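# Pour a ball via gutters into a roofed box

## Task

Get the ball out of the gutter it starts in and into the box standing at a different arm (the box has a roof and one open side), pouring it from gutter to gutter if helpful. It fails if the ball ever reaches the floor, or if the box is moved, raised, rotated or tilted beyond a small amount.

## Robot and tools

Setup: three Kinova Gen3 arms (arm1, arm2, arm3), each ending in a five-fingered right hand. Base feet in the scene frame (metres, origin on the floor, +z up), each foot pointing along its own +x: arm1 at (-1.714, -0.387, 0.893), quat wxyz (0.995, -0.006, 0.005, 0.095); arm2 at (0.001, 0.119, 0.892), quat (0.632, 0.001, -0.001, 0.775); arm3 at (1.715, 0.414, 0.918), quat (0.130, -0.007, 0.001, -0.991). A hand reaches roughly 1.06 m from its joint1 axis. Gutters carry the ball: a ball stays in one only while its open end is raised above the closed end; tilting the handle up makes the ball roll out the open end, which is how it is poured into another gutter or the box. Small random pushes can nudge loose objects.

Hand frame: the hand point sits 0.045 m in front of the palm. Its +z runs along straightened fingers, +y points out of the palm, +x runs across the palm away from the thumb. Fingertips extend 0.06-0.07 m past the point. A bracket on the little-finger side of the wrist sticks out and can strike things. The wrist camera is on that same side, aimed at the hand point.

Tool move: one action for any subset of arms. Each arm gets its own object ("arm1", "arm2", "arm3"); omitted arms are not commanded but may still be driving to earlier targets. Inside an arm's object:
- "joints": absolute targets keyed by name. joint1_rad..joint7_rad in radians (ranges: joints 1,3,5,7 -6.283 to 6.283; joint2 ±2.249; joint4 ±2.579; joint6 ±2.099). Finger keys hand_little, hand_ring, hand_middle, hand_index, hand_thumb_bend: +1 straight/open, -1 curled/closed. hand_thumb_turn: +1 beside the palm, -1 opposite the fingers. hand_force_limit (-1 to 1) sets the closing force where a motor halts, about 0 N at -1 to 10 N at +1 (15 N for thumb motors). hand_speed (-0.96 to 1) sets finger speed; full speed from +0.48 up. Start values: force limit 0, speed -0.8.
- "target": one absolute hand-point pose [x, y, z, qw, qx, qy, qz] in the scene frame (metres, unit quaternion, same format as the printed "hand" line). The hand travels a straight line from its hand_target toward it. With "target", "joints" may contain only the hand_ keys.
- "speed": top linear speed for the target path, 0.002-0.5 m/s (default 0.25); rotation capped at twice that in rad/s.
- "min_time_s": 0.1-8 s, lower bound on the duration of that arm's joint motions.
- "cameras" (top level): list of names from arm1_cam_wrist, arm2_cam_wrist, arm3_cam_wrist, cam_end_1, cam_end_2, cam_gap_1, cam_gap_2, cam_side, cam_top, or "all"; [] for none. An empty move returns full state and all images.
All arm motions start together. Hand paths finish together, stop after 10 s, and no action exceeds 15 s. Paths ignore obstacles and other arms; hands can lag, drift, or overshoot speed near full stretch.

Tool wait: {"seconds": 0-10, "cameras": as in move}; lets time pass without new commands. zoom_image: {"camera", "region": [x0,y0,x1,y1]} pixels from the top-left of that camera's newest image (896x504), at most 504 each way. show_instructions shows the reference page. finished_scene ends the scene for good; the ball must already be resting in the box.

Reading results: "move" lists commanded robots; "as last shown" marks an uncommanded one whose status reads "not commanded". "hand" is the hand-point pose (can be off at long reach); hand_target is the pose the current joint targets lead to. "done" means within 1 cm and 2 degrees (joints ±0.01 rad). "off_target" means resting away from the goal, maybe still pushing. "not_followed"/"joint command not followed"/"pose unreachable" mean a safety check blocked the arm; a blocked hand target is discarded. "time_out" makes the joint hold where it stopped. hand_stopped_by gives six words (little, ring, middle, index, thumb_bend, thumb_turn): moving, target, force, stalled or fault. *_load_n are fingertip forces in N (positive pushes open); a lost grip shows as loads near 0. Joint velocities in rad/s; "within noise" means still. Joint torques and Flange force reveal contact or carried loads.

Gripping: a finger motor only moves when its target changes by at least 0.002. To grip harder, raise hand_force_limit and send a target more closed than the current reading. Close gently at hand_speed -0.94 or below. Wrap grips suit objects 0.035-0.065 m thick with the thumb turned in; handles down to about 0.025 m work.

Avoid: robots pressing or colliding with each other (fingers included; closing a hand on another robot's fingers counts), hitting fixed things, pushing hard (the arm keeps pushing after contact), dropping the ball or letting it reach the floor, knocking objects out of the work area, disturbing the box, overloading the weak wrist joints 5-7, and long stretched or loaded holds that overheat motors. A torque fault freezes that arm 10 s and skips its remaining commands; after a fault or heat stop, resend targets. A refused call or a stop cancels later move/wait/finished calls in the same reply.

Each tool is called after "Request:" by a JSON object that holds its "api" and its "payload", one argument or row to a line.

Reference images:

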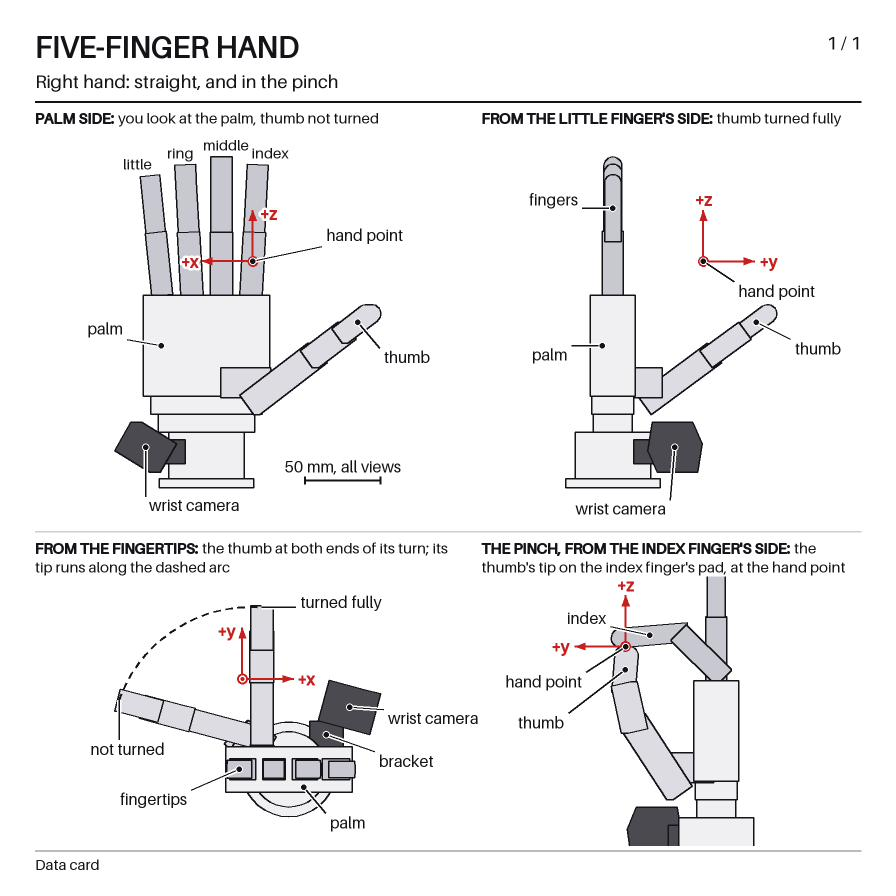

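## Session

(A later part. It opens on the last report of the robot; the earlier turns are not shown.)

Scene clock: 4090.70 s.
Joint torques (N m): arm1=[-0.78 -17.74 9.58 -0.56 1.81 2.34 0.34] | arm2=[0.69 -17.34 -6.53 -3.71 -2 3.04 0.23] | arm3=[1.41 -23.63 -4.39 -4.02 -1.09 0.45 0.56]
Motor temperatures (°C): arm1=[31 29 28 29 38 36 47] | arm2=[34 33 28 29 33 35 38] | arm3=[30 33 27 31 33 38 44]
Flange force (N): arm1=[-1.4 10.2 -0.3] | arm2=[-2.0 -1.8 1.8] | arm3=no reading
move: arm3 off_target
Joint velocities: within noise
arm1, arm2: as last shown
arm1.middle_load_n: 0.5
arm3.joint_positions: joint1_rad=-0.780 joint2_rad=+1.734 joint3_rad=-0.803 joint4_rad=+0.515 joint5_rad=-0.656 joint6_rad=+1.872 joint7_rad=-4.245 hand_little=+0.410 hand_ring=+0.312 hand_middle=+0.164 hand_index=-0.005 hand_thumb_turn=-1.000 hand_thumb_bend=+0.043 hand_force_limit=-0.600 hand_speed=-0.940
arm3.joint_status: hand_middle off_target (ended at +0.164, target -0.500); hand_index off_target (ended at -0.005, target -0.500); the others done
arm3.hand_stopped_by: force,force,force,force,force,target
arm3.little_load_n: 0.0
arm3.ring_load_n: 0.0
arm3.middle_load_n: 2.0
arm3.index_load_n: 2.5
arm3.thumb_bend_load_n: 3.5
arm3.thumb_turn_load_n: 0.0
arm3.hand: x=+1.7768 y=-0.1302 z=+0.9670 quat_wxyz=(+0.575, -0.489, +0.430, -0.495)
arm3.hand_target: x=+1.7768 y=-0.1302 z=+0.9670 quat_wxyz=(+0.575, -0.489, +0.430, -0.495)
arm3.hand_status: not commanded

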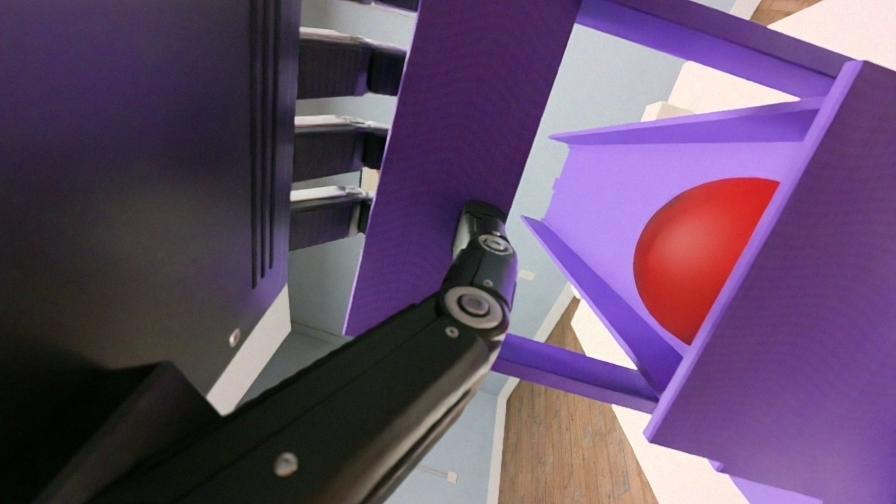

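Request:
{"api": "move", "payload": {
  "arm3": {"joints": {"hand_thumb_bend": -0.5, "hand_force_limit": -0.2, "hand_speed": -0.94}}
}}

Request:
{"api": "move", "payload": {
  "arm3": {"joints": {"hand_index": -0.6, "hand_middle": -0.6, "hand_force_limit": -0.35, "hand_speed": -0.94}}
}}

Request:
{"api": "move", "payload": {
  "arm3": {"joints": {"hand_ring": -0.6, "hand_force_limit": -0.75, "hand_speed": -0.94}}
}}

Request:
{"api": "move", "payload": {
  "arm3": {"joints": {"hand_thumb_bend": -0.6, "hand_force_limit": 0.25, "hand_speed": -0.94}}
}}

Request:
{"api": "move", "payload": {
  "arm3": {"joints": {"hand_little": -0.6, "hand_force_limit": -0.85, "hand_speed": -0.94}},
  "cameras": ["arm3_cam_wrist"]
}}

Scene clock: 4104.60 s.
Joint torques (N m): arm1=[-0.78 -17.79 9.56 -0.54 1.79 2.34 0.33] | arm2=[0.63 -17.4 -6.54 -3.69 -1.95 3.03 0.25] | arm3=[1.22 -24.02 -4.71 -3.92 -1.33 0.59 0.52]
Motor temperatures (°C): arm1=[31 29 28 29 38 36 47] | arm2=[34 33 28 29 33 35 38] | arm3=[30 33 27 31 33 38 44]
Flange force (N): arm1=[-1.5 10.3 -0.3] | arm2=[-1.9 -1.8 1.7] | arm3=no reading
move: arm3 off_target
Joint velocities: within noise
arm1, arm2: as last shown
arm1.middle_load_n: 1.0
arm2.little_load_n: 0.0
arm2.thumb_turn_load_n: 2.5
arm3.joint_positions: joint1_rad=-0.780 joint2_rad=+1.734 joint3_rad=-0.803 joint4_rad=+0.515 joint5_rad=-0.656 joint6_rad=+1.872 joint7_rad=-4.245 hand_little=+0.410 hand_ring=+0.312 hand_middle=+0.164 hand_index=-0.005 hand_thumb_turn=-1.000 hand_thumb_bend=+0.036 hand_force_limit=-0.200 hand_speed=-0.940
arm3.joint_status: hand_thumb_bend off_target (ended at +0.036, target -0.500); the others done
arm3.hand_stopped_by: force,force,force,force,force,target
arm3.little_load_n: 0.0
arm3.ring_load_n: 0.5
arm3.middle_load_n: 1.5
arm3.index_load_n: 2.5
arm3.thumb_bend_load_n: 5.5
arm3.thumb_turn_load_n: 0.0
arm3.hand: x=+1.7768 y=-0.1302 z=+0.9670 quat_wxyz=(+0.575, -0.489, +0.430, -0.495)
arm3.hand_target: x=+1.7768 y=-0.1302 z=+0.9670 quat_wxyz=(+0.575, -0.489, +0.430, -0.495)
arm3.hand_status: not commanded
pictures: none

Scene clock: 4105.17 s.
Joint torques (N m): arm1=[-0.83 -17.78 9.52 -0.61 1.82 2.37 0.31] | arm2=[0.77 -17.38 -6.5 -3.78 -1.98 3 0.26] | arm3=[1.62 -22.17 -3.3 -4.08 -0.34 0.03 0.6]
Motor temperatures (°C): arm1=[31 29 28 29 38 36 47] | arm2=[34 33 28 29 33 35 38] | arm3=[30 33 27 31 33 38 44]
Flange force (N): arm1=[-1.4 10.3 -0.1] | arm2=[-2.1 -1.8 1.9] | arm3=no reading
move: arm3 off_target
Joint velocities: within noise
arm1, arm2: as last shown
arm1.middle_load_n: 0.5
arm1.thumb_turn_load_n: 0.5
arm3.joint_positions: joint1_rad=-0.780 joint2_rad=+1.734 joint3_rad=-0.803 joint4_rad=+0.515 joint5_rad=-0.656 joint6_rad=+1.872 joint7_rad=-4.245 hand_little=+0.410 hand_ring=+0.312 hand_middle=+0.143 hand_index=-0.021 hand_thumb_turn=-1.000 hand_thumb_bend=+0.036 hand_force_limit=-0.350 hand_speed=-0.940
arm3.joint_status: hand_middle off_target (ended at +0.143, target -0.600); hand_index off_target (ended at -0.021, target -0.600); the others done
arm3.hand_stopped_by: force,force,force,force,force,target
arm3.little_load_n: 0.0
arm3.ring_load_n: 0.0
arm3.middle_load_n: 4.0
arm3.index_load_n: 3.0
arm3.thumb_bend_load_n: 7.0
arm3.thumb_turn_load_n: 0.0
arm3.hand: x=+1.7768 y=-0.1302 z=+0.9670 quat_wxyz=(+0.575, -0.489, +0.430, -0.495)
arm3.hand_target: x=+1.7768 y=-0.1302 z=+0.9670 quat_wxyz=(+0.575, -0.489, +0.430, -0.495)
arm3.hand_status: not commanded
pictures: none

Scene clock: 4106.13 s.
Joint torques (N m): arm1=[-0.85 -17.74 9.56 -0.59 1.77 2.33 0.33] | arm2=[0.7 -17.33 -6.51 -3.75 -1.96 3 0.32] | arm3=[1.7 -21.78 -2.98 -4.03 -0.11 -0.01 0.53]
Motor temperatures (°C): arm1=[31 29 28 29 38 36 47] | arm2=[34 33 28 29 33 35 38] | arm3=[30 33 27 31 33 38 44]
Flange force (N): arm1=[-1.4 10.2 -0.1] | arm2=[-1.9 -2.0 1.8] | arm3=no reading
move: arm3 off_target
Joint velocities: within noise
arm1, arm2: as last shown
arm1.thumb_turn_load_n: 1.0
arm3.joint_positions: joint1_rad=-0.780 joint2_rad=+1.734 joint3_rad=-0.803 joint4_rad=+0.515 joint5_rad=-0.656 joint6_rad=+1.872 joint7_rad=-4.245 hand_little=+0.410 hand_ring=+0.290 hand_middle=+0.143 hand_index=-0.021 hand_thumb_turn=-1.000 hand_thumb_bend=+0.036 hand_force_limit=-0.750 hand_speed=-0.940
arm3.joint_status: hand_ring off_target (ended at +0.290, target -0.600); the others done
arm3.hand_stopped_by: force,force,force,force,force,target
arm3.little_load_n: 0.0
arm3.ring_load_n: 1.5
arm3.middle_load_n: 3.5
arm3.index_load_n: 3.0
arm3.thumb_bend_load_n: 7.0
arm3.thumb_turn_load_n: 0.5
arm3.hand: x=+1.7768 y=-0.1302 z=+0.9670 quat_wxyz=(+0.575, -0.489, +0.430, -0.495)
arm3.hand_target: x=+1.7768 y=-0.1302 z=+0.9670 quat_wxyz=(+0.575, -0.489, +0.430, -0.495)
arm3.hand_status: not commanded
pictures: none

Scene clock: 4106.77 s.
Joint torques (N m): arm1=[-0.83 -17.69 9.58 -0.55 1.76 2.35 0.36] | arm2=[0.67 -17.43 -6.47 -3.69 -2.01 3.03 0.23] | arm3=[1.66 -22.12 -3.23 -3.88 -0.33 0.18 0.48]
Motor temperatures (°C): arm1=[31 29 28 29 38 36 47] | arm2=[34 33 28 29 33 35 38] | arm3=[30 33 27 31 33 38 44]
Flange force (N): arm1=[-1.4 10.2 -0.1] | arm2=[-1.8 -1.7 1.8] | arm3=no reading
move: arm3 off_target
Joint velocities: within noise
arm1, arm2: as last shown
arm3.joint_positions: joint1_rad=-0.780 joint2_rad=+1.734 joint3_rad=-0.803 joint4_rad=+0.515 joint5_rad=-0.656 joint6_rad=+1.872 joint7_rad=-4.245 hand_little=+0.410 hand_ring=+0.290 hand_middle=+0.143 hand_index=-0.021 hand_thumb_turn=-1.000 hand_thumb_bend=+0.030 hand_force_limit=+0.250 hand_speed=-0.940
arm3.joint_status: hand_thumb_bend off_target (ended at +0.030, target -0.600); the others done
arm3.hand_stopped_by: force,force,force,force,force,target
arm3.little_load_n: 0.0
arm3.ring_load_n: 1.5
arm3.middle_load_n: 3.5
arm3.index_load_n: 3.0
arm3.thumb_bend_load_n: 9.0
arm3.thumb_turn_load_n: 0.0
arm3.hand: x=+1.7768 y=-0.1302 z=+0.9670 quat_wxyz=(+0.575, -0.489, +0.430, -0.495)
arm3.hand_target: x=+1.7768 y=-0.1302 z=+0.9670 quat_wxyz=(+0.575, -0.489, +0.430, -0.495)
arm3.hand_status: not commanded
pictures: none

Scene clock: 4107.73 s.
Joint torques (N m): arm1=[-0.78 -17.78 9.57 -0.57 1.78 2.34 0.31] | arm2=[0.69 -17.34 -6.5 -3.68 -2.02 3.01 0.23] | arm3=[1.8 -21.84 -3 -3.86 -0.11 0.12 0.4]
Motor temperatures (°C): arm1=[31 29 28 29 38 36 47] | arm2=[34 33 28 29 33 35 38] | arm3=[30 33 27 31 33 38 44]
Flange force (N): arm1=[-1.5 10.2 -0.3] | arm2=[-1.8 -1.8 1.7] | arm3=no reading
move: arm3 off_target
Joint velocities: within noise
arm1, arm2: as last shown
arm1.middle_load_n: 1.0
arm2.little_load_n: 0.5
arm2.middle_load_n: 5.0
arm3.joint_positions: joint1_rad=-0.780 joint2_rad=+1.734 joint3_rad=-0.803 joint4_rad=+0.515 joint5_rad=-0.656 joint6_rad=+1.872 joint7_rad=-4.245 hand_little=+0.388 hand_ring=+0.290 hand_middle=+0.143 hand_index=-0.021 hand_thumb_turn=-1.000 hand_thumb_bend=+0.030 hand_force_limit=-0.850 hand_speed=-0.940
arm3.joint_status: hand_little off_target (ended at +0.388, target -0.600); the others done
arm3.hand_stopped_by: force,force,force,force,force,target
arm3.little_load_n: 1.0
arm3.ring_load_n: 1.5
arm3.middle_load_n: 3.5
arm3.index_load_n: 3.0
arm3.thumb_bend_load_n: 8.5
arm3.thumb_turn_load_n: 0.0
arm3.hand: x=+1.7768 y=-0.1302 z=+0.9670 quat_wxyz=(+0.575, -0.489, +0.430, -0.495)
arm3.hand_target: x=+1.7768 y=-0.1302 z=+0.9670 quat_wxyz=(+0.575, -0.489, +0.430, -0.495)
arm3.hand_status: not commanded

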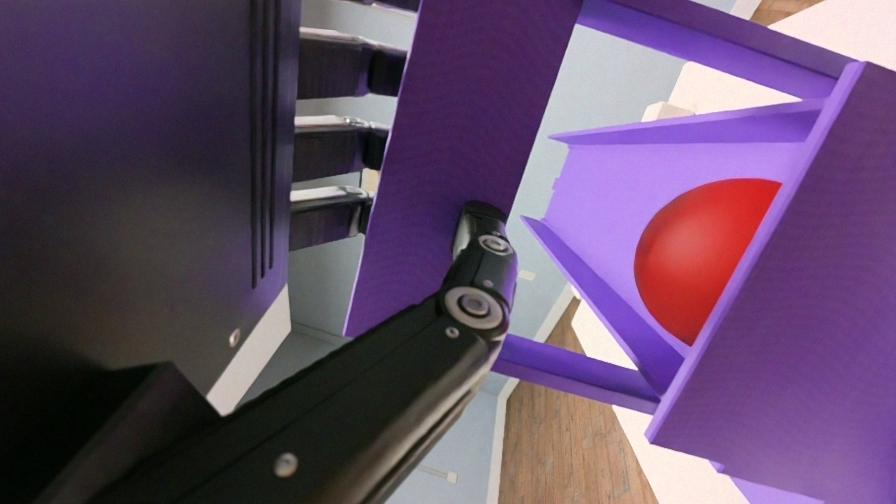

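Request:
{"api": "move", "payload": {
  "arm3": {"target": [1.7768, -0.1302, 0.977, 0.5748, -0.4892, 0.4301, -0.4953], "speed": 0.015},
  "cameras": ["arm3_cam_wrist", "cam_side", "cam_end_2"]
}}

Request:
{"api": "zoom_image", "payload": {
  "camera": "cam_side",
  "region": [720, 250, 800, 330]
}}

Scene clock: 4120.47 s.
Joint torques (N m): arm1=[-0.81 -17.74 9.53 -0.58 1.78 2.35 0.34] | arm2=[0.68 -17.35 -6.59 -3.61 -1.99 3.02 0.26] | arm3=[0.47 -26.69 -7.17 -3.45 -2.99 1.48 0.49]
Motor temperatures (°C): arm1=[31 29 28 29 38 36 47] | arm2=[34 33 28 29 33 35 38] | arm3=[30 33 27 31 33 38 44]
Flange force (N): arm1=[-1.4 10.2 -0.1] | arm2=[-1.5 -1.8 1.7] | arm3=[1.0 5.9 -1.9]
move: arm3 done
Joint velocities: within noise
arm1.joint_positions: joint1_rad=+0.593 joint2_rad=+1.194 joint3_rad=+0.884 joint4_rad=+1.922 joint5_rad=+0.933 joint6_rad=+1.111 joint7_rad=-2.562 hand_little=-0.081 hand_ring=-0.045 hand_middle=-0.024 hand_index=+0.003 hand_thumb_turn=-1.000 hand_thumb_bend=+0.034 hand_force_limit=+0.200 hand_speed=-0.940
arm1.joint_status: not commanded
arm1.hand_stopped_by: force,force,force,force,force,target
arm1.little_load_n: 2.0
arm1.ring_load_n: 0.0
arm1.middle_load_n: 0.5
arm1.index_load_n: 2.0
arm1.thumb_bend_load_n: 9.5
arm1.thumb_turn_load_n: 0.5
arm1.hand: x=-1.7850 y=-0.8770 z=+1.1200 quat_wxyz=(+0.449, -0.390, -0.521, +0.612)
arm1.hand_target: x=-1.7850 y=-0.8770 z=+1.1200 quat_wxyz=(+0.449, -0.390, -0.521, +0.612)
arm1.hand_status: not commanded
arm2: as last shown
arm2.little_load_n: 0.0
arm2.middle_load_n: 4.5
arm3.joint_positions: joint1_rad=-0.770 joint2_rad=+1.712 joint3_rad=-0.806 joint4_rad=+0.546 joint5_rad=-0.658 joint6_rad=+1.858 joint7_rad=-4.248 hand_little=+0.388 hand_ring=+0.290 hand_middle=+0.143 hand_index=-0.021 hand_thumb_turn=-1.000 hand_thumb_bend=+0.030 hand_force_limit=-0.850 hand_speed=-0.940
arm3.joint_status: not commanded
arm3.hand_stopped_by: force,force,force,force,force,target
arm3.little_load_n: 0.0
arm3.ring_load_n: 0.0
arm3.middle_load_n: 0.0
arm3.index_load_n: 1.0
arm3.thumb_bend_load_n: 3.5
arm3.thumb_turn_load_n: 0.5
arm3.hand: x=+1.7768 y=-0.1302 z=+0.9770 quat_wxyz=(+0.575, -0.489, +0.430, -0.495)
arm3.hand_target: x=+1.7768 y=-0.1302 z=+0.9770 quat_wxyz=(+0.575, -0.489, +0.430, -0.495)
arm3.hand_status: done (0.000 m and 0.0 deg from the pose sent, 0.010 m and 0.0 deg at the start)
pictures: arm3_cam_wrist, cam_end_2, cam_side

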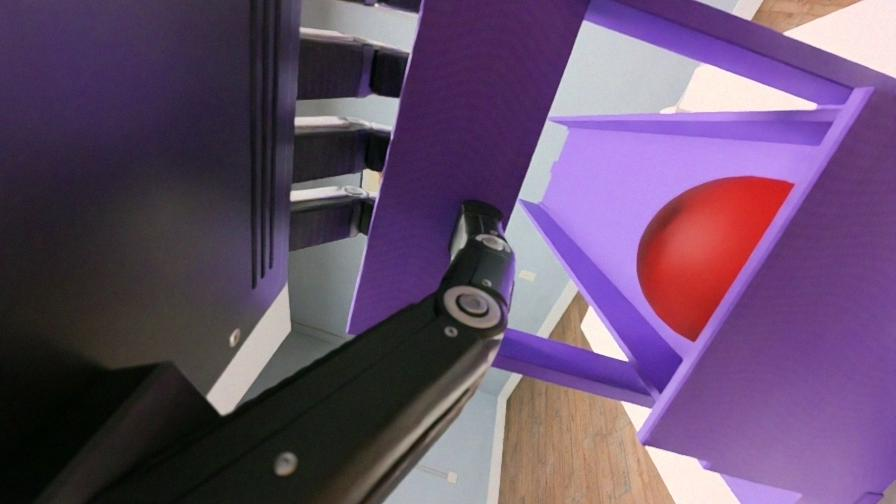

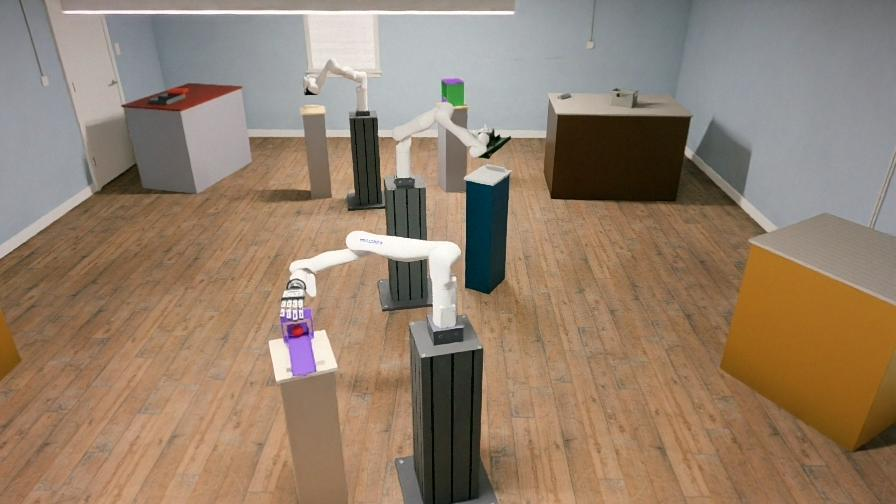

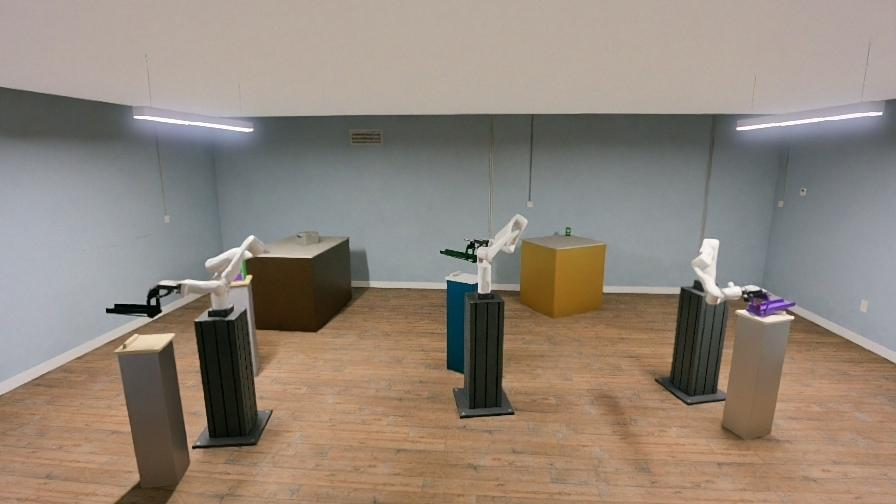

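Scaled by 6.300 from the camera's image (finer frame: 1280x720).

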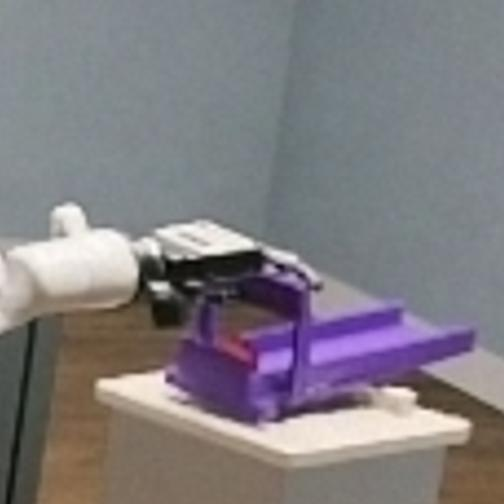

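Request:
{"api": "move", "payload": {
  "arm3": {"joints": {"hand_thumb_bend": -0.65, "hand_force_limit": -0.1, "hand_speed": -0.94}}
}}

Request:
{"api": "move", "payload": {
  "arm3": {"joints": {"hand_index": -0.65, "hand_middle": -0.65, "hand_force_limit": -0.35, "hand_speed": -0.94}},
  "cameras": ["arm3_cam_wrist"]
}}

Scene clock: 4141.60 s.
Joint torques (N m): arm1=[-0.83 -17.75 9.56 -0.58 1.74 2.35 0.32] | arm2=[0.67 -17.39 -6.5 -3.67 -2.05 3.02 0.25] | arm3=[0.45 -26.67 -7.09 -3.46 -2.98 1.51 0.49]
Motor temperatures (°C): arm1=[31 29 28 29 38 36 47] | arm2=[34 33 28 29 33 35 38] | arm3=[30 33 27 31 33 38 44]
Flange force (N): arm1=[-1.4 10.2 -0.1] | arm2=[-1.8 -1.7 1.7] | arm3=[0.7 5.8 -1.7]
move: arm3 off_target
Joint velocities: within noise
arm1: as last shown
arm1.middle_load_n: 1.0
arm1.thumb_turn_load_n: 1.0
arm2.joint_positions: joint1_rad=+0.925 joint2_rad=+1.084 joint3_rad=-0.592 joint4_rad=+1.594 joint5_rad=-1.224 joint6_rad=+1.350 joint7_rad=-3.783 hand_little=-0.241 hand_ring=-0.128 hand_middle=-0.008 hand_index=+1.000 hand_thumb_turn=-1.000 hand_thumb_bend=+0.060 hand_force_limit=-0.930 hand_speed=-0.940
arm2.joint_status: not commanded
arm2.hand_stopped_by: force,force,force,fault,force,target
arm2.little_load_n: 0.5
arm2.ring_load_n: 1.0
arm2.middle_load_n: 4.5
arm2.index_load_n: 0.0
arm2.thumb_bend_load_n: 10.0
arm2.thumb_turn_load_n: 2.0
arm2.hand: x=-0.1148 y=+0.6363 z=+1.1200 quat_wxyz=(+0.596, -0.516, -0.404, +0.465)
arm2.hand_target: x=-0.1148 y=+0.6363 z=+1.1200 quat_wxyz=(+0.596, -0.516, -0.404, +0.465)
arm2.hand_status: not commanded
arm3.joint_positions: joint1_rad=-0.770 joint2_rad=+1.712 joint3_rad=-0.806 joint4_rad=+0.546 joint5_rad=-0.658 joint6_rad=+1.858 joint7_rad=-4.248 hand_little=+0.388 hand_ring=+0.290 hand_middle=+0.143 hand_index=-0.021 hand_thumb_turn=-1.000 hand_thumb_bend=-0.045 hand_force_limit=-0.100 hand_speed=-0.940
arm3.joint_status: hand_thumb_bend off_target (ended at -0.045, target -0.650); the others done
arm3.hand_stopped_by: force,force,force,force,force,target
arm3.little_load_n: 0.0
arm3.ring_load_n: 0.0
arm3.middle_load_n: 0.0
arm3.index_load_n: 2.5
arm3.thumb_bend_load_n: 6.5
arm3.thumb_turn_load_n: 0.5
arm3.hand: x=+1.7768 y=-0.1302 z=+0.9770 quat_wxyz=(+0.575, -0.489, +0.430, -0.495)
arm3.hand_target: x=+1.7768 y=-0.1302 z=+0.9770 quat_wxyz=(+0.575, -0.489, +0.430, -0.495)
arm3.hand_status: not commanded
pictures: none

Scene clock: 4142.87 s.
Joint torques (N m): arm1=[-0.86 -17.76 9.59 -0.61 1.77 2.35 0.34] | arm2=[0.68 -17.4 -6.49 -3.79 -1.99 3.01 0.24] | arm3=[0.5 -26.64 -7.16 -3.46 -3.03 1.49 0.5]
Motor temperatures (°C): arm1=[31 29 28 29 38 36 47] | arm2=[34 33 28 29 33 35 38] | arm3=[30 33 27 31 33 38 44]
Flange force (N): arm1=[-1.4 10.3 -0.1] | arm2=[-2.2 -1.7 1.8] | arm3=[0.8 5.8 -1.7]
move: arm3 off_target
Joint velocities: within noise
arm1, arm2: as last shown
arm1.thumb_bend_load_n: 10.0
arm2.thumb_turn_load_n: 2.5
arm3.joint_positions: joint1_rad=-0.770 joint2_rad=+1.712 joint3_rad=-0.806 joint4_rad=+0.546 joint5_rad=-0.658 joint6_rad=+1.858 joint7_rad=-4.248 hand_little=+0.388 hand_ring=+0.290 hand_middle=-0.008 hand_index=-0.031 hand_thumb_turn=-1.000 hand_thumb_bend=-0.044 hand_force_limit=-0.350 hand_speed=-0.940
arm3.joint_status: hand_middle off_target (ended at -0.008, target -0.650); hand_index off_target (ended at -0.031, target -0.650); the others done
arm3.hand_stopped_by: force,force,force,force,force,target
arm3.little_load_n: -0.5
arm3.ring_load_n: 0.0
arm3.middle_load_n: 3.0
arm3.index_load_n: 3.5
arm3.thumb_bend_load_n: 9.5
arm3.thumb_turn_load_n: 4.0
arm3.hand: x=+1.7768 y=-0.1302 z=+0.9770 quat_wxyz=(+0.575, -0.489, +0.430, -0.495)
arm3.hand_target: x=+1.7768 y=-0.1302 z=+0.9770 quat_wxyz=(+0.575, -0.489, +0.430, -0.495)
arm3.hand_status: not commanded

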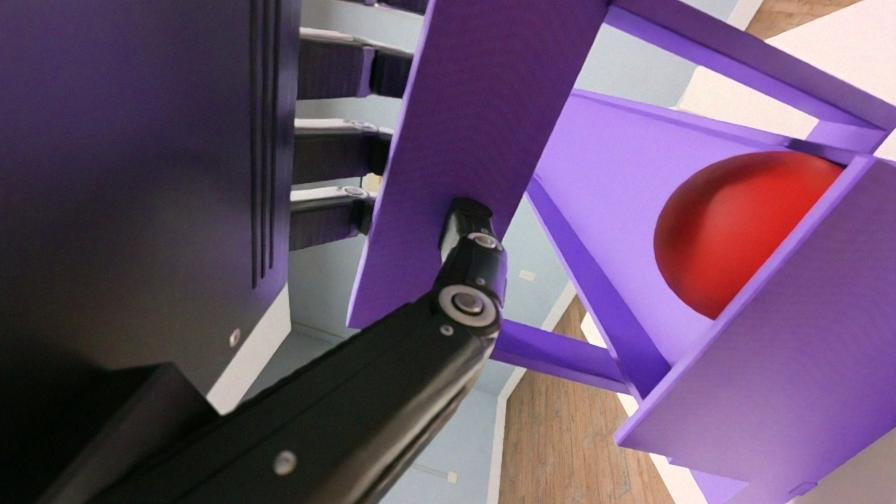

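Request:
{"api": "move", "payload": {
  "cameras": ["cam_side", "cam_end_2", "cam_gap_2", "cam_gap_1"]
}}

Request:
{"api": "zoom_image", "payload": {
  "camera": "cam_side",
  "region": [730, 265, 810, 325]
}}

Request:
{"api": "zoom_image", "payload": {
  "camera": "cam_end_2",
  "region": [250, 260, 350, 390]
}}

Scene clock: 4158.93 s.
Joint torques (N m): arm1=[-0.8 -17.72 9.62 -0.55 1.8 2.33 0.3] | arm2=[0.69 -17.36 -6.54 -3.66 -1.95 3.02 0.27] | arm3=[0.45 -26.65 -7.16 -3.47 -3.03 1.5 0.49]
Motor temperatures (°C): arm1=[31 29 28 29 38 36 47] | arm2=[34 33 28 29 33 35 38] | arm3=[30 33 27 31 33 38 43]
Flange force (N): arm1=[-1.6 10.2 -0.4] | arm2=[-1.7 -1.8 1.8] | arm3=[0.6 5.8 -1.6]
Joint velocities: within noise
arm1.joint_positions: joint1_rad=+0.593 joint2_rad=+1.194 joint3_rad=+0.884 joint4_rad=+1.922 joint5_rad=+0.933 joint6_rad=+1.111 joint7_rad=-2.562 hand_little=-0.081 hand_ring=-0.045 hand_middle=-0.024 hand_index=+0.003 hand_thumb_turn=-1.000 hand_thumb_bend=+0.034 hand_force_limit=+0.200 hand_speed=-0.940
arm1.joint_status: not commanded
arm1.hand_stopped_by: force,force,force,force,force,target
arm1.little_load_n: 2.0
arm1.ring_load_n: 0.0
arm1.middle_load_n: 1.0
arm1.index_load_n: 2.0
arm1.thumb_bend_load_n: 9.5
arm1.thumb_turn_load_n: 0.5
arm1.hand: x=-1.7850 y=-0.8770 z=+1.1200 quat_wxyz=(+0.449, -0.390, -0.521, +0.612) (m; scene frame)
arm1.hand_target: x=-1.7850 y=-0.8770 z=+1.1200 quat_wxyz=(+0.449, -0.390, -0.521, +0.612) (m; scene frame)
arm1.hand_status: not commanded
arm2.joint_positions: joint1_rad=+0.925 joint2_rad=+1.084 joint3_rad=-0.592 joint4_rad=+1.594 joint5_rad=-1.224 joint6_rad=+1.350 joint7_rad=-3.783 hand_little=-0.241 hand_ring=-0.128 hand_middle=-0.008 hand_index=+1.000 hand_thumb_turn=-1.000 hand_thumb_bend=+0.060 hand_force_limit=-0.930 hand_speed=-0.940
arm2.joint_status: not commanded
arm2.hand_stopped_by: force,force,force,fault,force,target
arm2.little_load_n: 0.0
arm2.ring_load_n: 1.0
arm2.middle_load_n: 4.5
arm2.index_load_n: 0.0
arm2.thumb_bend_load_n: 10.0
arm2.thumb_turn_load_n: 2.0
arm2.hand: x=-0.1148 y=+0.6363 z=+1.1200 quat_wxyz=(+0.596, -0.516, -0.404, +0.465) (m; scene frame)
arm2.hand_target: x=-0.1148 y=+0.6363 z=+1.1200 quat_wxyz=(+0.596, -0.516, -0.404, +0.465) (m; scene frame)
arm2.hand_status: not commanded
arm3.joint_positions: joint1_rad=-0.770 joint2_rad=+1.712 joint3_rad=-0.806 joint4_rad=+0.546 joint5_rad=-0.658 joint6_rad=+1.858 joint7_rad=-4.248 hand_little=+0.388 hand_ring=+0.290 hand_middle=-0.008 hand_index=-0.031 hand_thumb_turn=-1.000 hand_thumb_bend=-0.044 hand_force_limit=-0.350 hand_speed=-0.940
arm3.joint_status: hand_middle off_target (ended at -0.008, target -0.650); hand_index off_target (ended at -0.031, target -0.650); the others done
arm3.hand_stopped_by: force,force,force,force,force,target
arm3.little_load_n: 0.0
arm3.ring_load_n: 0.0
arm3.middle_load_n: 3.5
arm3.index_load_n: 3.5
arm3.thumb_bend_load_n: 9.5
arm3.thumb_turn_load_n: 4.5
arm3.hand: x=+1.7768 y=-0.1302 z=+0.9770 quat_wxyz=(+0.575, -0.489, +0.430, -0.495) (m; scene frame)
arm3.hand_target: x=+1.7768 y=-0.1302 z=+0.9770 quat_wxyz=(+0.575, -0.489, +0.430, -0.495) (m; scene frame)
arm3.hand_status: not commanded
pictures: cam_end_2, cam_gap_1, cam_gap_2, cam_side

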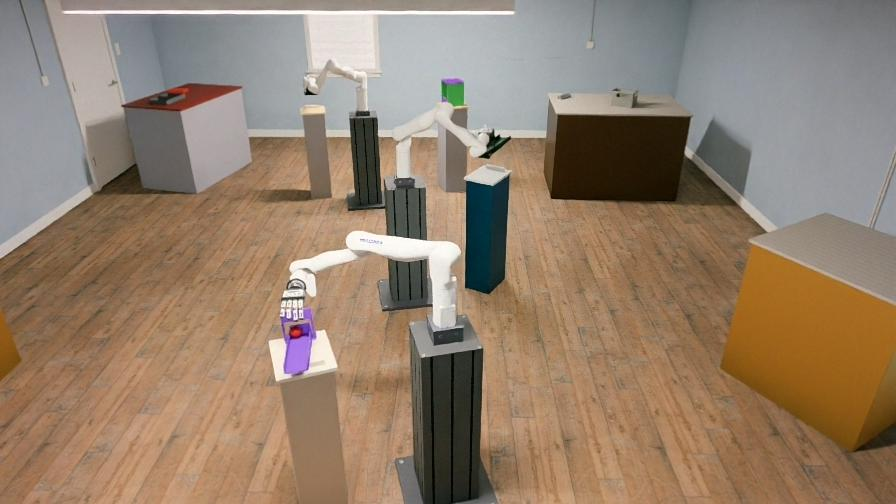

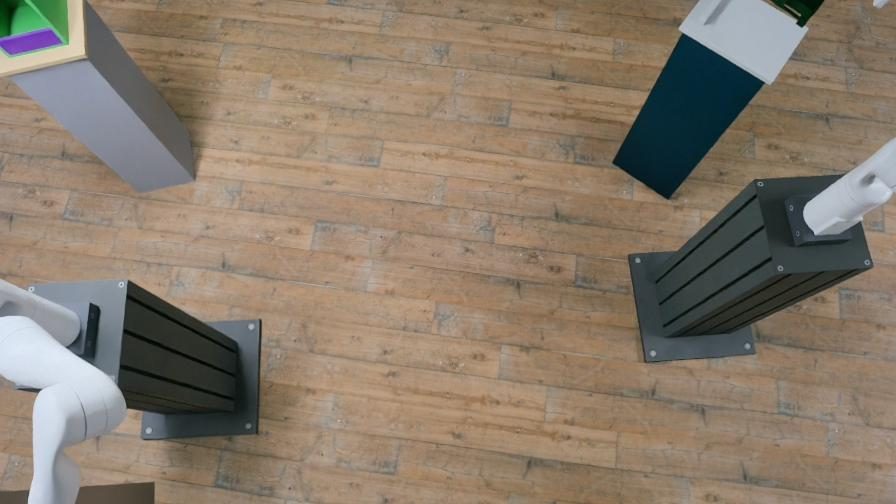

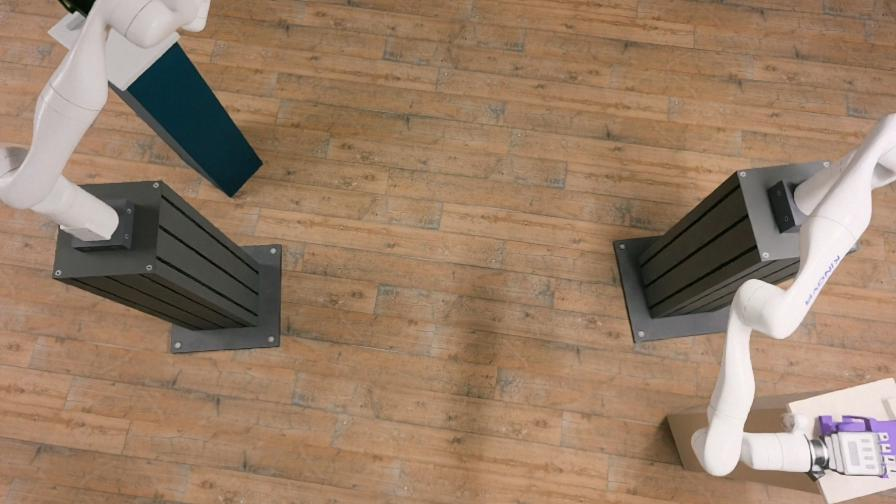

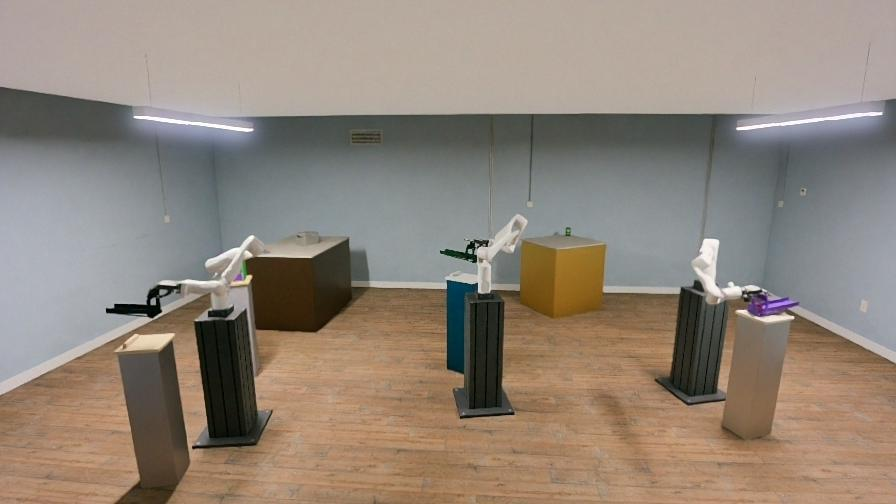

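Scaled by 6.300 from the camera's image (finer frame: 1280x720).

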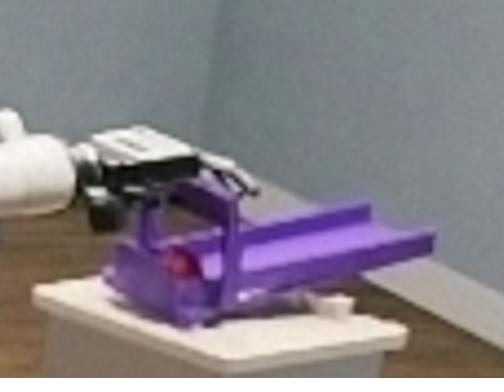

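Scaled by 3.877 from the camera's image (finer frame: 1280x720).

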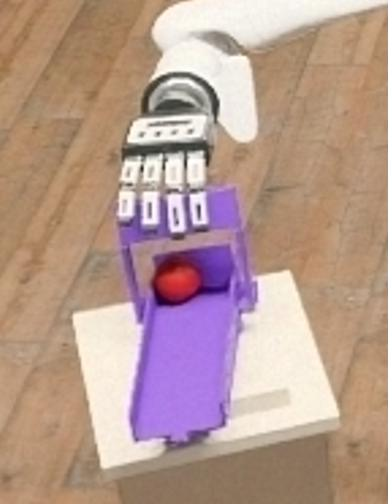

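Request:
{"api": "move", "payload": {
  "arm3": {"joints": {"hand_ring": -0.65, "hand_force_limit": -0.8, "hand_speed": -0.94}}
}}

Request:
{"api": "move", "payload": {
  "arm3": {"joints": {"hand_little": -0.65, "hand_force_limit": -0.88, "hand_speed": -0.94}},
  "cameras": ["arm3_cam_wrist"]
}}

Scene clock: 4208.60 s.
Joint torques (N m): arm1=[-0.79 -17.77 9.6 -0.57 1.78 2.38 0.34] | arm2=[0.63 -17.39 -6.55 -3.69 -1.98 3.01 0.27] | arm3=[0.45 -26.66 -7.13 -3.49 -3.01 1.53 0.46]
Motor temperatures (°C): arm1=[31 29 28 29 38 36 47] | arm2=[34 33 28 29 33 35 38] | arm3=[30 34 27 31 33 38 43]
Flange force (N): arm1=[-1.4 10.3 -0.2] | arm2=[-1.8 -1.8 1.6] | arm3=[0.2 5.7 -1.3]
move: arm3 off_target
Joint velocities: within noise
arm1, arm2: as last shown
arm1.thumb_turn_load_n: 1.0
arm2.little_load_n: 0.5
arm2.thumb_turn_load_n: 2.5
arm3.joint_positions: joint1_rad=-0.770 joint2_rad=+1.712 joint3_rad=-0.806 joint4_rad=+0.546 joint5_rad=-0.658 joint6_rad=+1.858 joint7_rad=-4.248 hand_little=+0.388 hand_ring=+0.025 hand_middle=-0.008 hand_index=-0.031 hand_thumb_turn=-1.000 hand_thumb_bend=-0.044 hand_force_limit=-0.800 hand_speed=-0.940
arm3.joint_status: hand_ring off_target (ended at +0.025, target -0.650); the others done
arm3.hand_stopped_by: force,force,force,force,force,target
arm3.little_load_n: 0.0
arm3.ring_load_n: 1.0
arm3.middle_load_n: 2.0
arm3.index_load_n: 4.5
arm3.thumb_bend_load_n: 9.5
arm3.thumb_turn_load_n: 4.5
arm3.hand: x=+1.7768 y=-0.1302 z=+0.9770 quat_wxyz=(+0.575, -0.489, +0.430, -0.495)
arm3.hand_target: x=+1.7768 y=-0.1302 z=+0.9770 quat_wxyz=(+0.575, -0.489, +0.430, -0.495)
arm3.hand_status: not commanded
pictures: none

Scene clock: 4211.03 s.
Joint torques (N m): arm1=[-0.78 -17.7 9.56 -0.52 1.78 2.34 0.34] | arm2=[0.55 -17.3 -6.51 -3.72 -2.02 3 0.22] | arm3=[0.48 -26.67 -7.15 -3.47 -2.99 1.47 0.48]
Motor temperatures (°C): arm1=[31 29 28 29 38 36 47] | arm2=[34 33 28 29 33 35 38] | arm3=[30 34 27 31 33 38 43]
Flange force (N): arm1=[-1.6 10.1 -0.3] | arm2=[-2.2 -1.9 1.6] | arm3=[0.8 5.8 -1.7]
move: arm3 off_target
Joint velocities: within noise
arm1, arm2: as last shown
arm2.thumb_turn_load_n: 2.0
arm3.joint_positions: joint1_rad=-0.770 joint2_rad=+1.712 joint3_rad=-0.806 joint4_rad=+0.546 joint5_rad=-0.658 joint6_rad=+1.858 joint7_rad=-4.248 hand_little=+0.039 hand_ring=+0.025 hand_middle=-0.008 hand_index=-0.031 hand_thumb_turn=-1.000 hand_thumb_bend=-0.044 hand_force_limit=-0.880 hand_speed=-0.940
arm3.joint_status: hand_little off_target (ended at +0.039, target -0.650); the others done
arm3.hand_stopped_by: force,force,force,force,force,target
arm3.little_load_n: 0.5
arm3.ring_load_n: 0.5
arm3.middle_load_n: 1.5
arm3.index_load_n: 4.5
arm3.thumb_bend_load_n: 10.0
arm3.thumb_turn_load_n: 5.0
arm3.hand: x=+1.7768 y=-0.1302 z=+0.9770 quat_wxyz=(+0.575, -0.489, +0.430, -0.495)
arm3.hand_target: x=+1.7768 y=-0.1302 z=+0.9770 quat_wxyz=(+0.575, -0.489, +0.430, -0.495)
arm3.hand_status: not commanded

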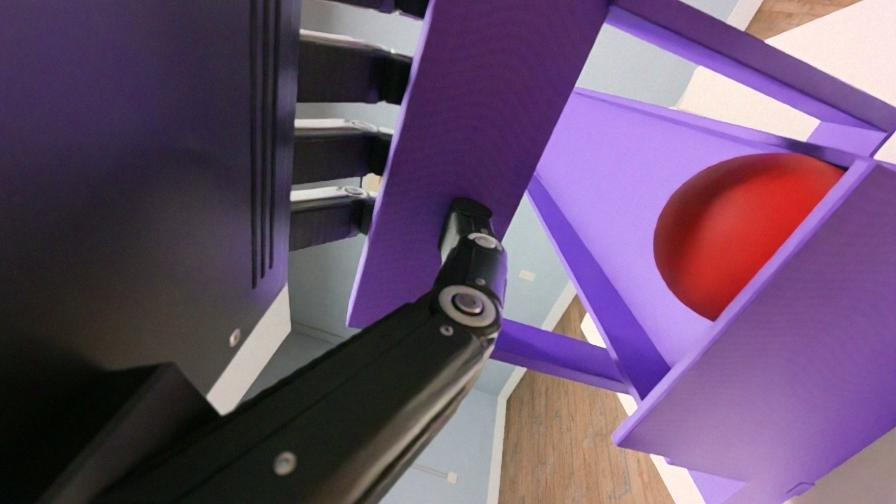

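Request:
{"api": "move", "payload": {
  "arm3": {"target": [1.7768, -0.1302, 0.99, 0.5748, -0.4892, 0.4301, -0.4953], "speed": 0.015},
  "cameras": ["arm3_cam_wrist", "cam_side", "cam_end_2"]
}}

Request:
{"api": "zoom_image", "payload": {
  "camera": "cam_side",
  "region": [730, 265, 810, 325]
}}

Request:
{"api": "zoom_image", "payload": {
  "camera": "cam_end_2",
  "region": [250, 260, 350, 390]
}}

Scene clock: 4248.17 s.
Joint torques (N m): arm1=[-0.8 -17.75 9.59 -0.56 1.79 2.32 0.34] | arm2=[0.67 -17.38 -6.49 -3.75 -1.97 3.02 0.29] | arm3=[0.53 -26.57 -7.33 -3.47 -3.03 1.49 0.52]
Motor temperatures (°C): arm1=[31 29 28 29 38 36 47] | arm2=[34 33 28 29 33 35 38] | arm3=[30 34 27 31 33 38 43]
Flange force (N): arm1=[-1.5 10.3 -0.3] | arm2=[-2.0 -1.9 1.8] | arm3=[1.0 5.7 -1.7]
move: arm3 done
Joint velocities: within noise
arm1, arm2: as last shown
arm2.little_load_n: 0.0
arm2.thumb_turn_load_n: 2.5
arm3.joint_positions: joint1_rad=-0.758 joint2_rad=+1.684 joint3_rad=-0.809 joint4_rad=+0.583 joint5_rad=-0.662 joint6_rad=+1.843 joint7_rad=-4.252 hand_little=+0.039 hand_ring=+0.025 hand_middle=-0.008 hand_index=-0.031 hand_thumb_turn=-1.000 hand_thumb_bend=-0.044 hand_force_limit=-0.880 hand_speed=-0.940
arm3.joint_status: not commanded
arm3.hand_stopped_by: force,force,force,force,force,target
arm3.little_load_n: 0.5
arm3.ring_load_n: 0.5
arm3.middle_load_n: 2.0
arm3.index_load_n: 4.5
arm3.thumb_bend_load_n: 9.5
arm3.thumb_turn_load_n: 5.0
arm3.hand: x=+1.7768 y=-0.1302 z=+0.9900 quat_wxyz=(+0.575, -0.489, +0.430, -0.495)
arm3.hand_target: x=+1.7768 y=-0.1302 z=+0.9900 quat_wxyz=(+0.575, -0.489, +0.430, -0.495)
arm3.hand_status: done (0.000 m and 0.0 deg from the pose sent, 0.013 m and 0.0 deg at the start)
pictures: arm3_cam_wrist, cam_end_2, cam_side

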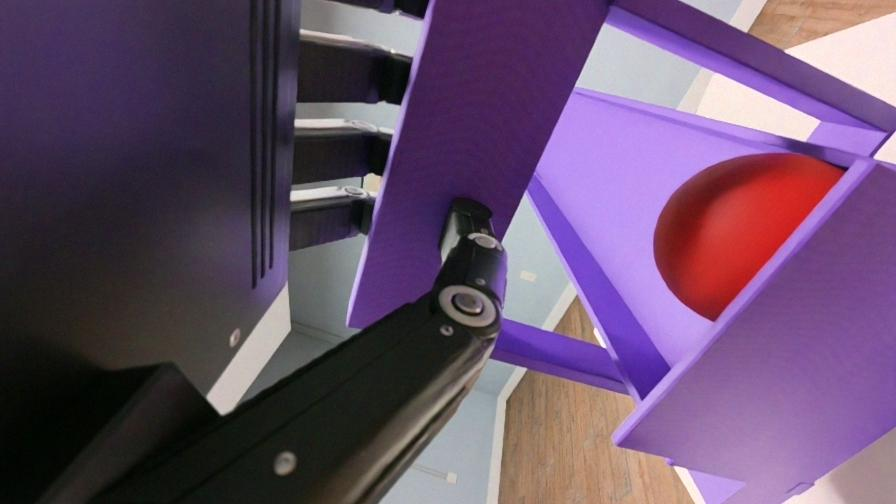

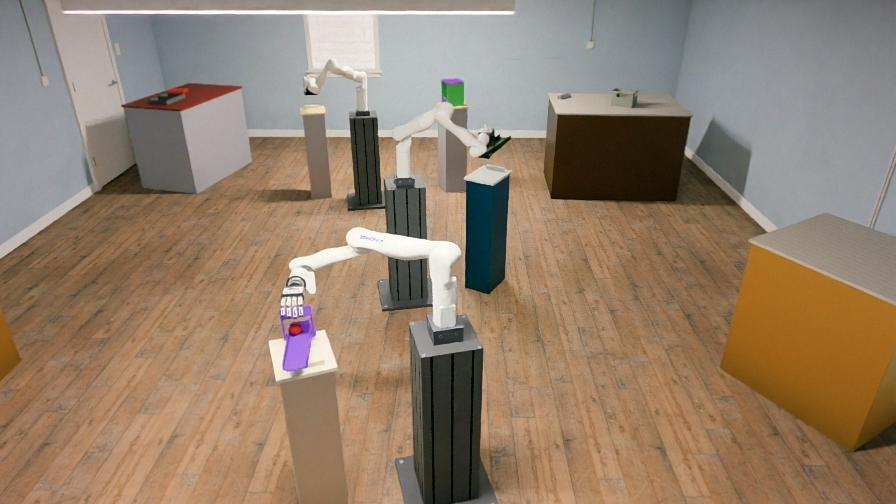

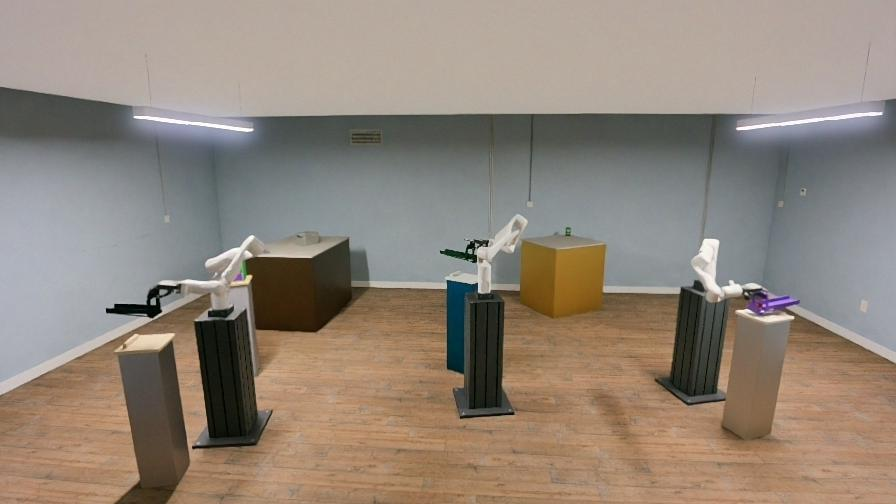

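Scaled by 6.300 from the camera's image (finer frame: 1280x720).

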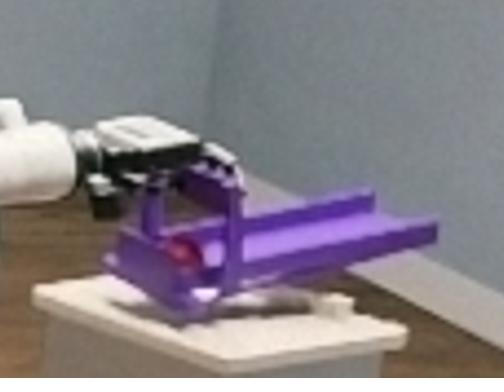

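Scaled by 3.877 from the camera's image (finer frame: 1280x720).

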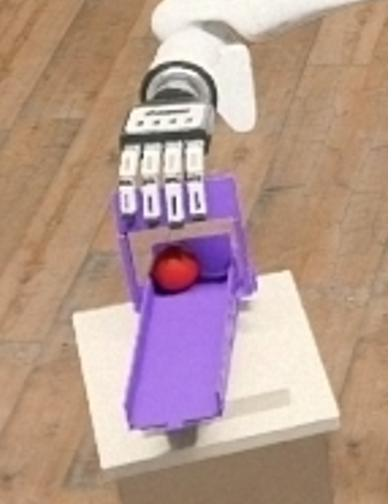

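Request:
{"api": "move", "payload": {
  "arm3": {"target": [1.77, -0.12, 1.05, 0.5748, -0.4892, 0.4301, -0.4953], "speed": 0.04},
  "cameras": ["arm3_cam_wrist", "cam_side", "cam_end_2"]
}}

Request:
{"api": "zoom_image", "payload": {
  "camera": "cam_side",
  "region": [720, 240, 820, 320]
}}

Request:
{"api": "zoom_image", "payload": {
  "camera": "cam_end_2",
  "region": [250, 240, 350, 370]
}}

Scene clock: 4266.30 s.
Joint torques (N m): arm1=[-0.79 -17.76 9.52 -0.57 1.79 2.31 0.32] | arm2=[0.63 -17.35 -6.53 -3.79 -2.01 3.04 0.26] | arm3=[0.47 -26.13 -8.2 -3.58 -3.07 1.45 0.48]
Motor temperatures (°C): arm1=[31 29 28 29 38 36 47] | arm2=[34 33 28 29 33 35 38] | arm3=[30 34 27 31 33 38 43]
Flange force (N): arm1=[-1.5 10.2 -0.3] | arm2=[-2.3 -1.9 1.8] | arm3=[0.9 5.8 -1.7]
move: arm3 done
Joint velocities: within noise
arm1, arm2: as last shown
arm2.little_load_n: 0.5
arm3.joint_positions: joint1_rad=-0.689 joint2_rad=+1.554 joint3_rad=-0.823 joint4_rad=+0.759 joint5_rad=-0.682 joint6_rad=+1.785 joint7_rad=-4.268 hand_little=+0.039 hand_ring=+0.025 hand_middle=-0.008 hand_index=-0.031 hand_thumb_turn=-1.000 hand_thumb_bend=-0.044 hand_force_limit=-0.880 hand_speed=-0.940
arm3.joint_status: not commanded
arm3.hand_stopped_by: force,force,force,force,force,target
arm3.little_load_n: 0.5
arm3.ring_load_n: 1.0
arm3.middle_load_n: 2.0
arm3.index_load_n: 5.0
arm3.thumb_bend_load_n: 9.5
arm3.thumb_turn_load_n: 4.5
arm3.hand: x=+1.7700 y=-0.1200 z=+1.0500 quat_wxyz=(+0.575, -0.489, +0.430, -0.495)
arm3.hand_target: x=+1.7700 y=-0.1200 z=+1.0500 quat_wxyz=(+0.575, -0.489, +0.430, -0.495)
arm3.hand_status: done (0.000 m and 0.0 deg from the pose sent, 0.061 m and 0.0 deg at the start)
pictures: arm3_cam_wrist, cam_end_2, cam_side

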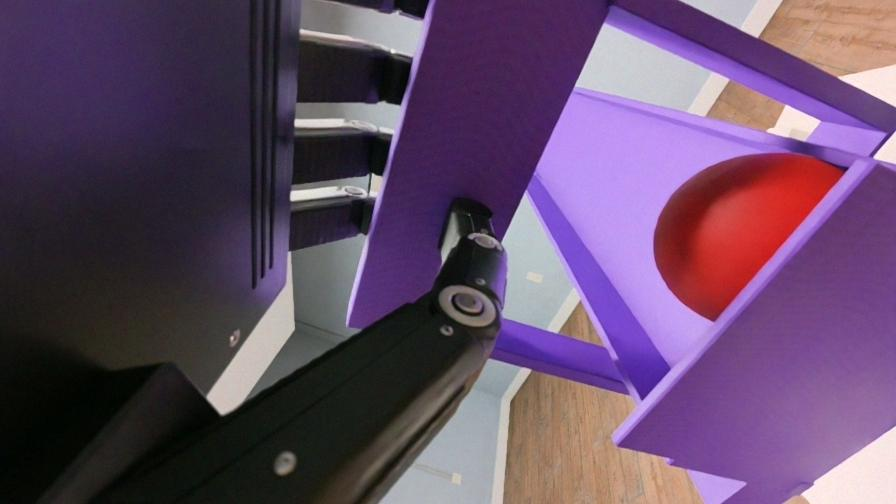

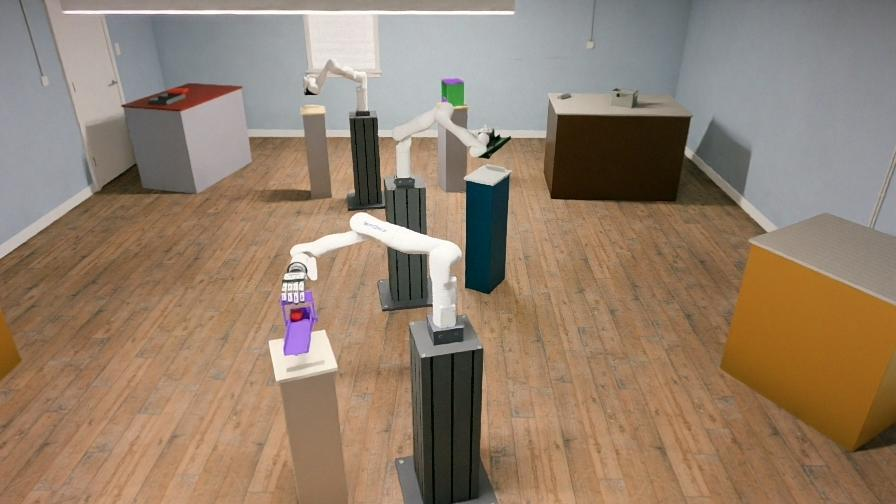

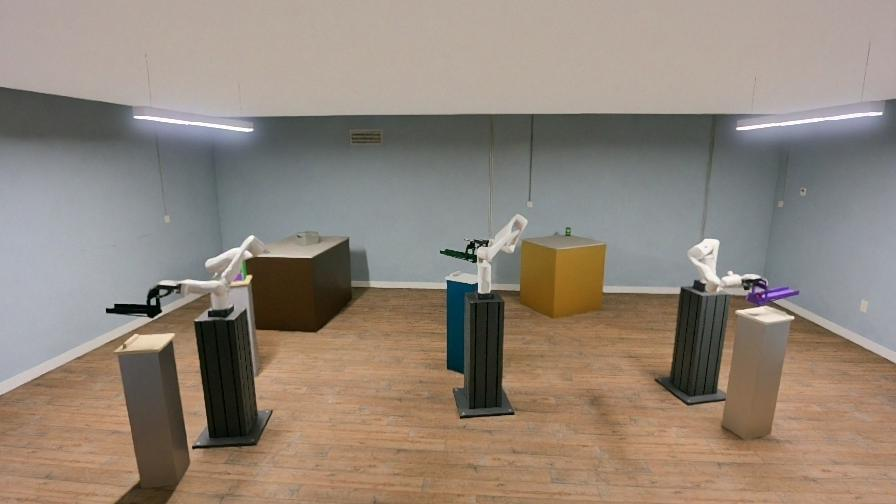

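Scaled by 5.040 from the camera's image (finer frame: 1280x720).

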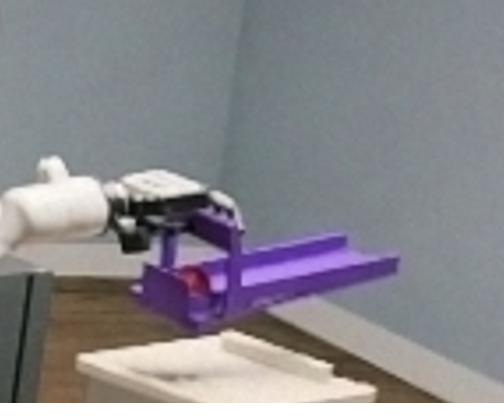

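Scaled by 3.877 from the camera's image (finer frame: 1280x720).

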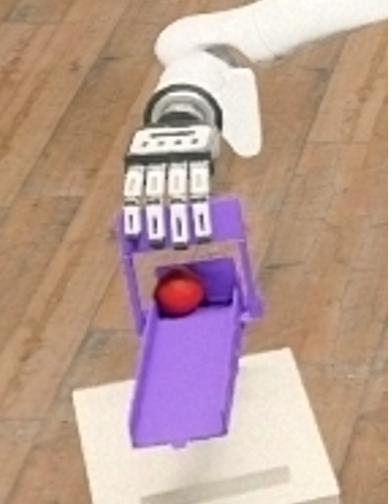

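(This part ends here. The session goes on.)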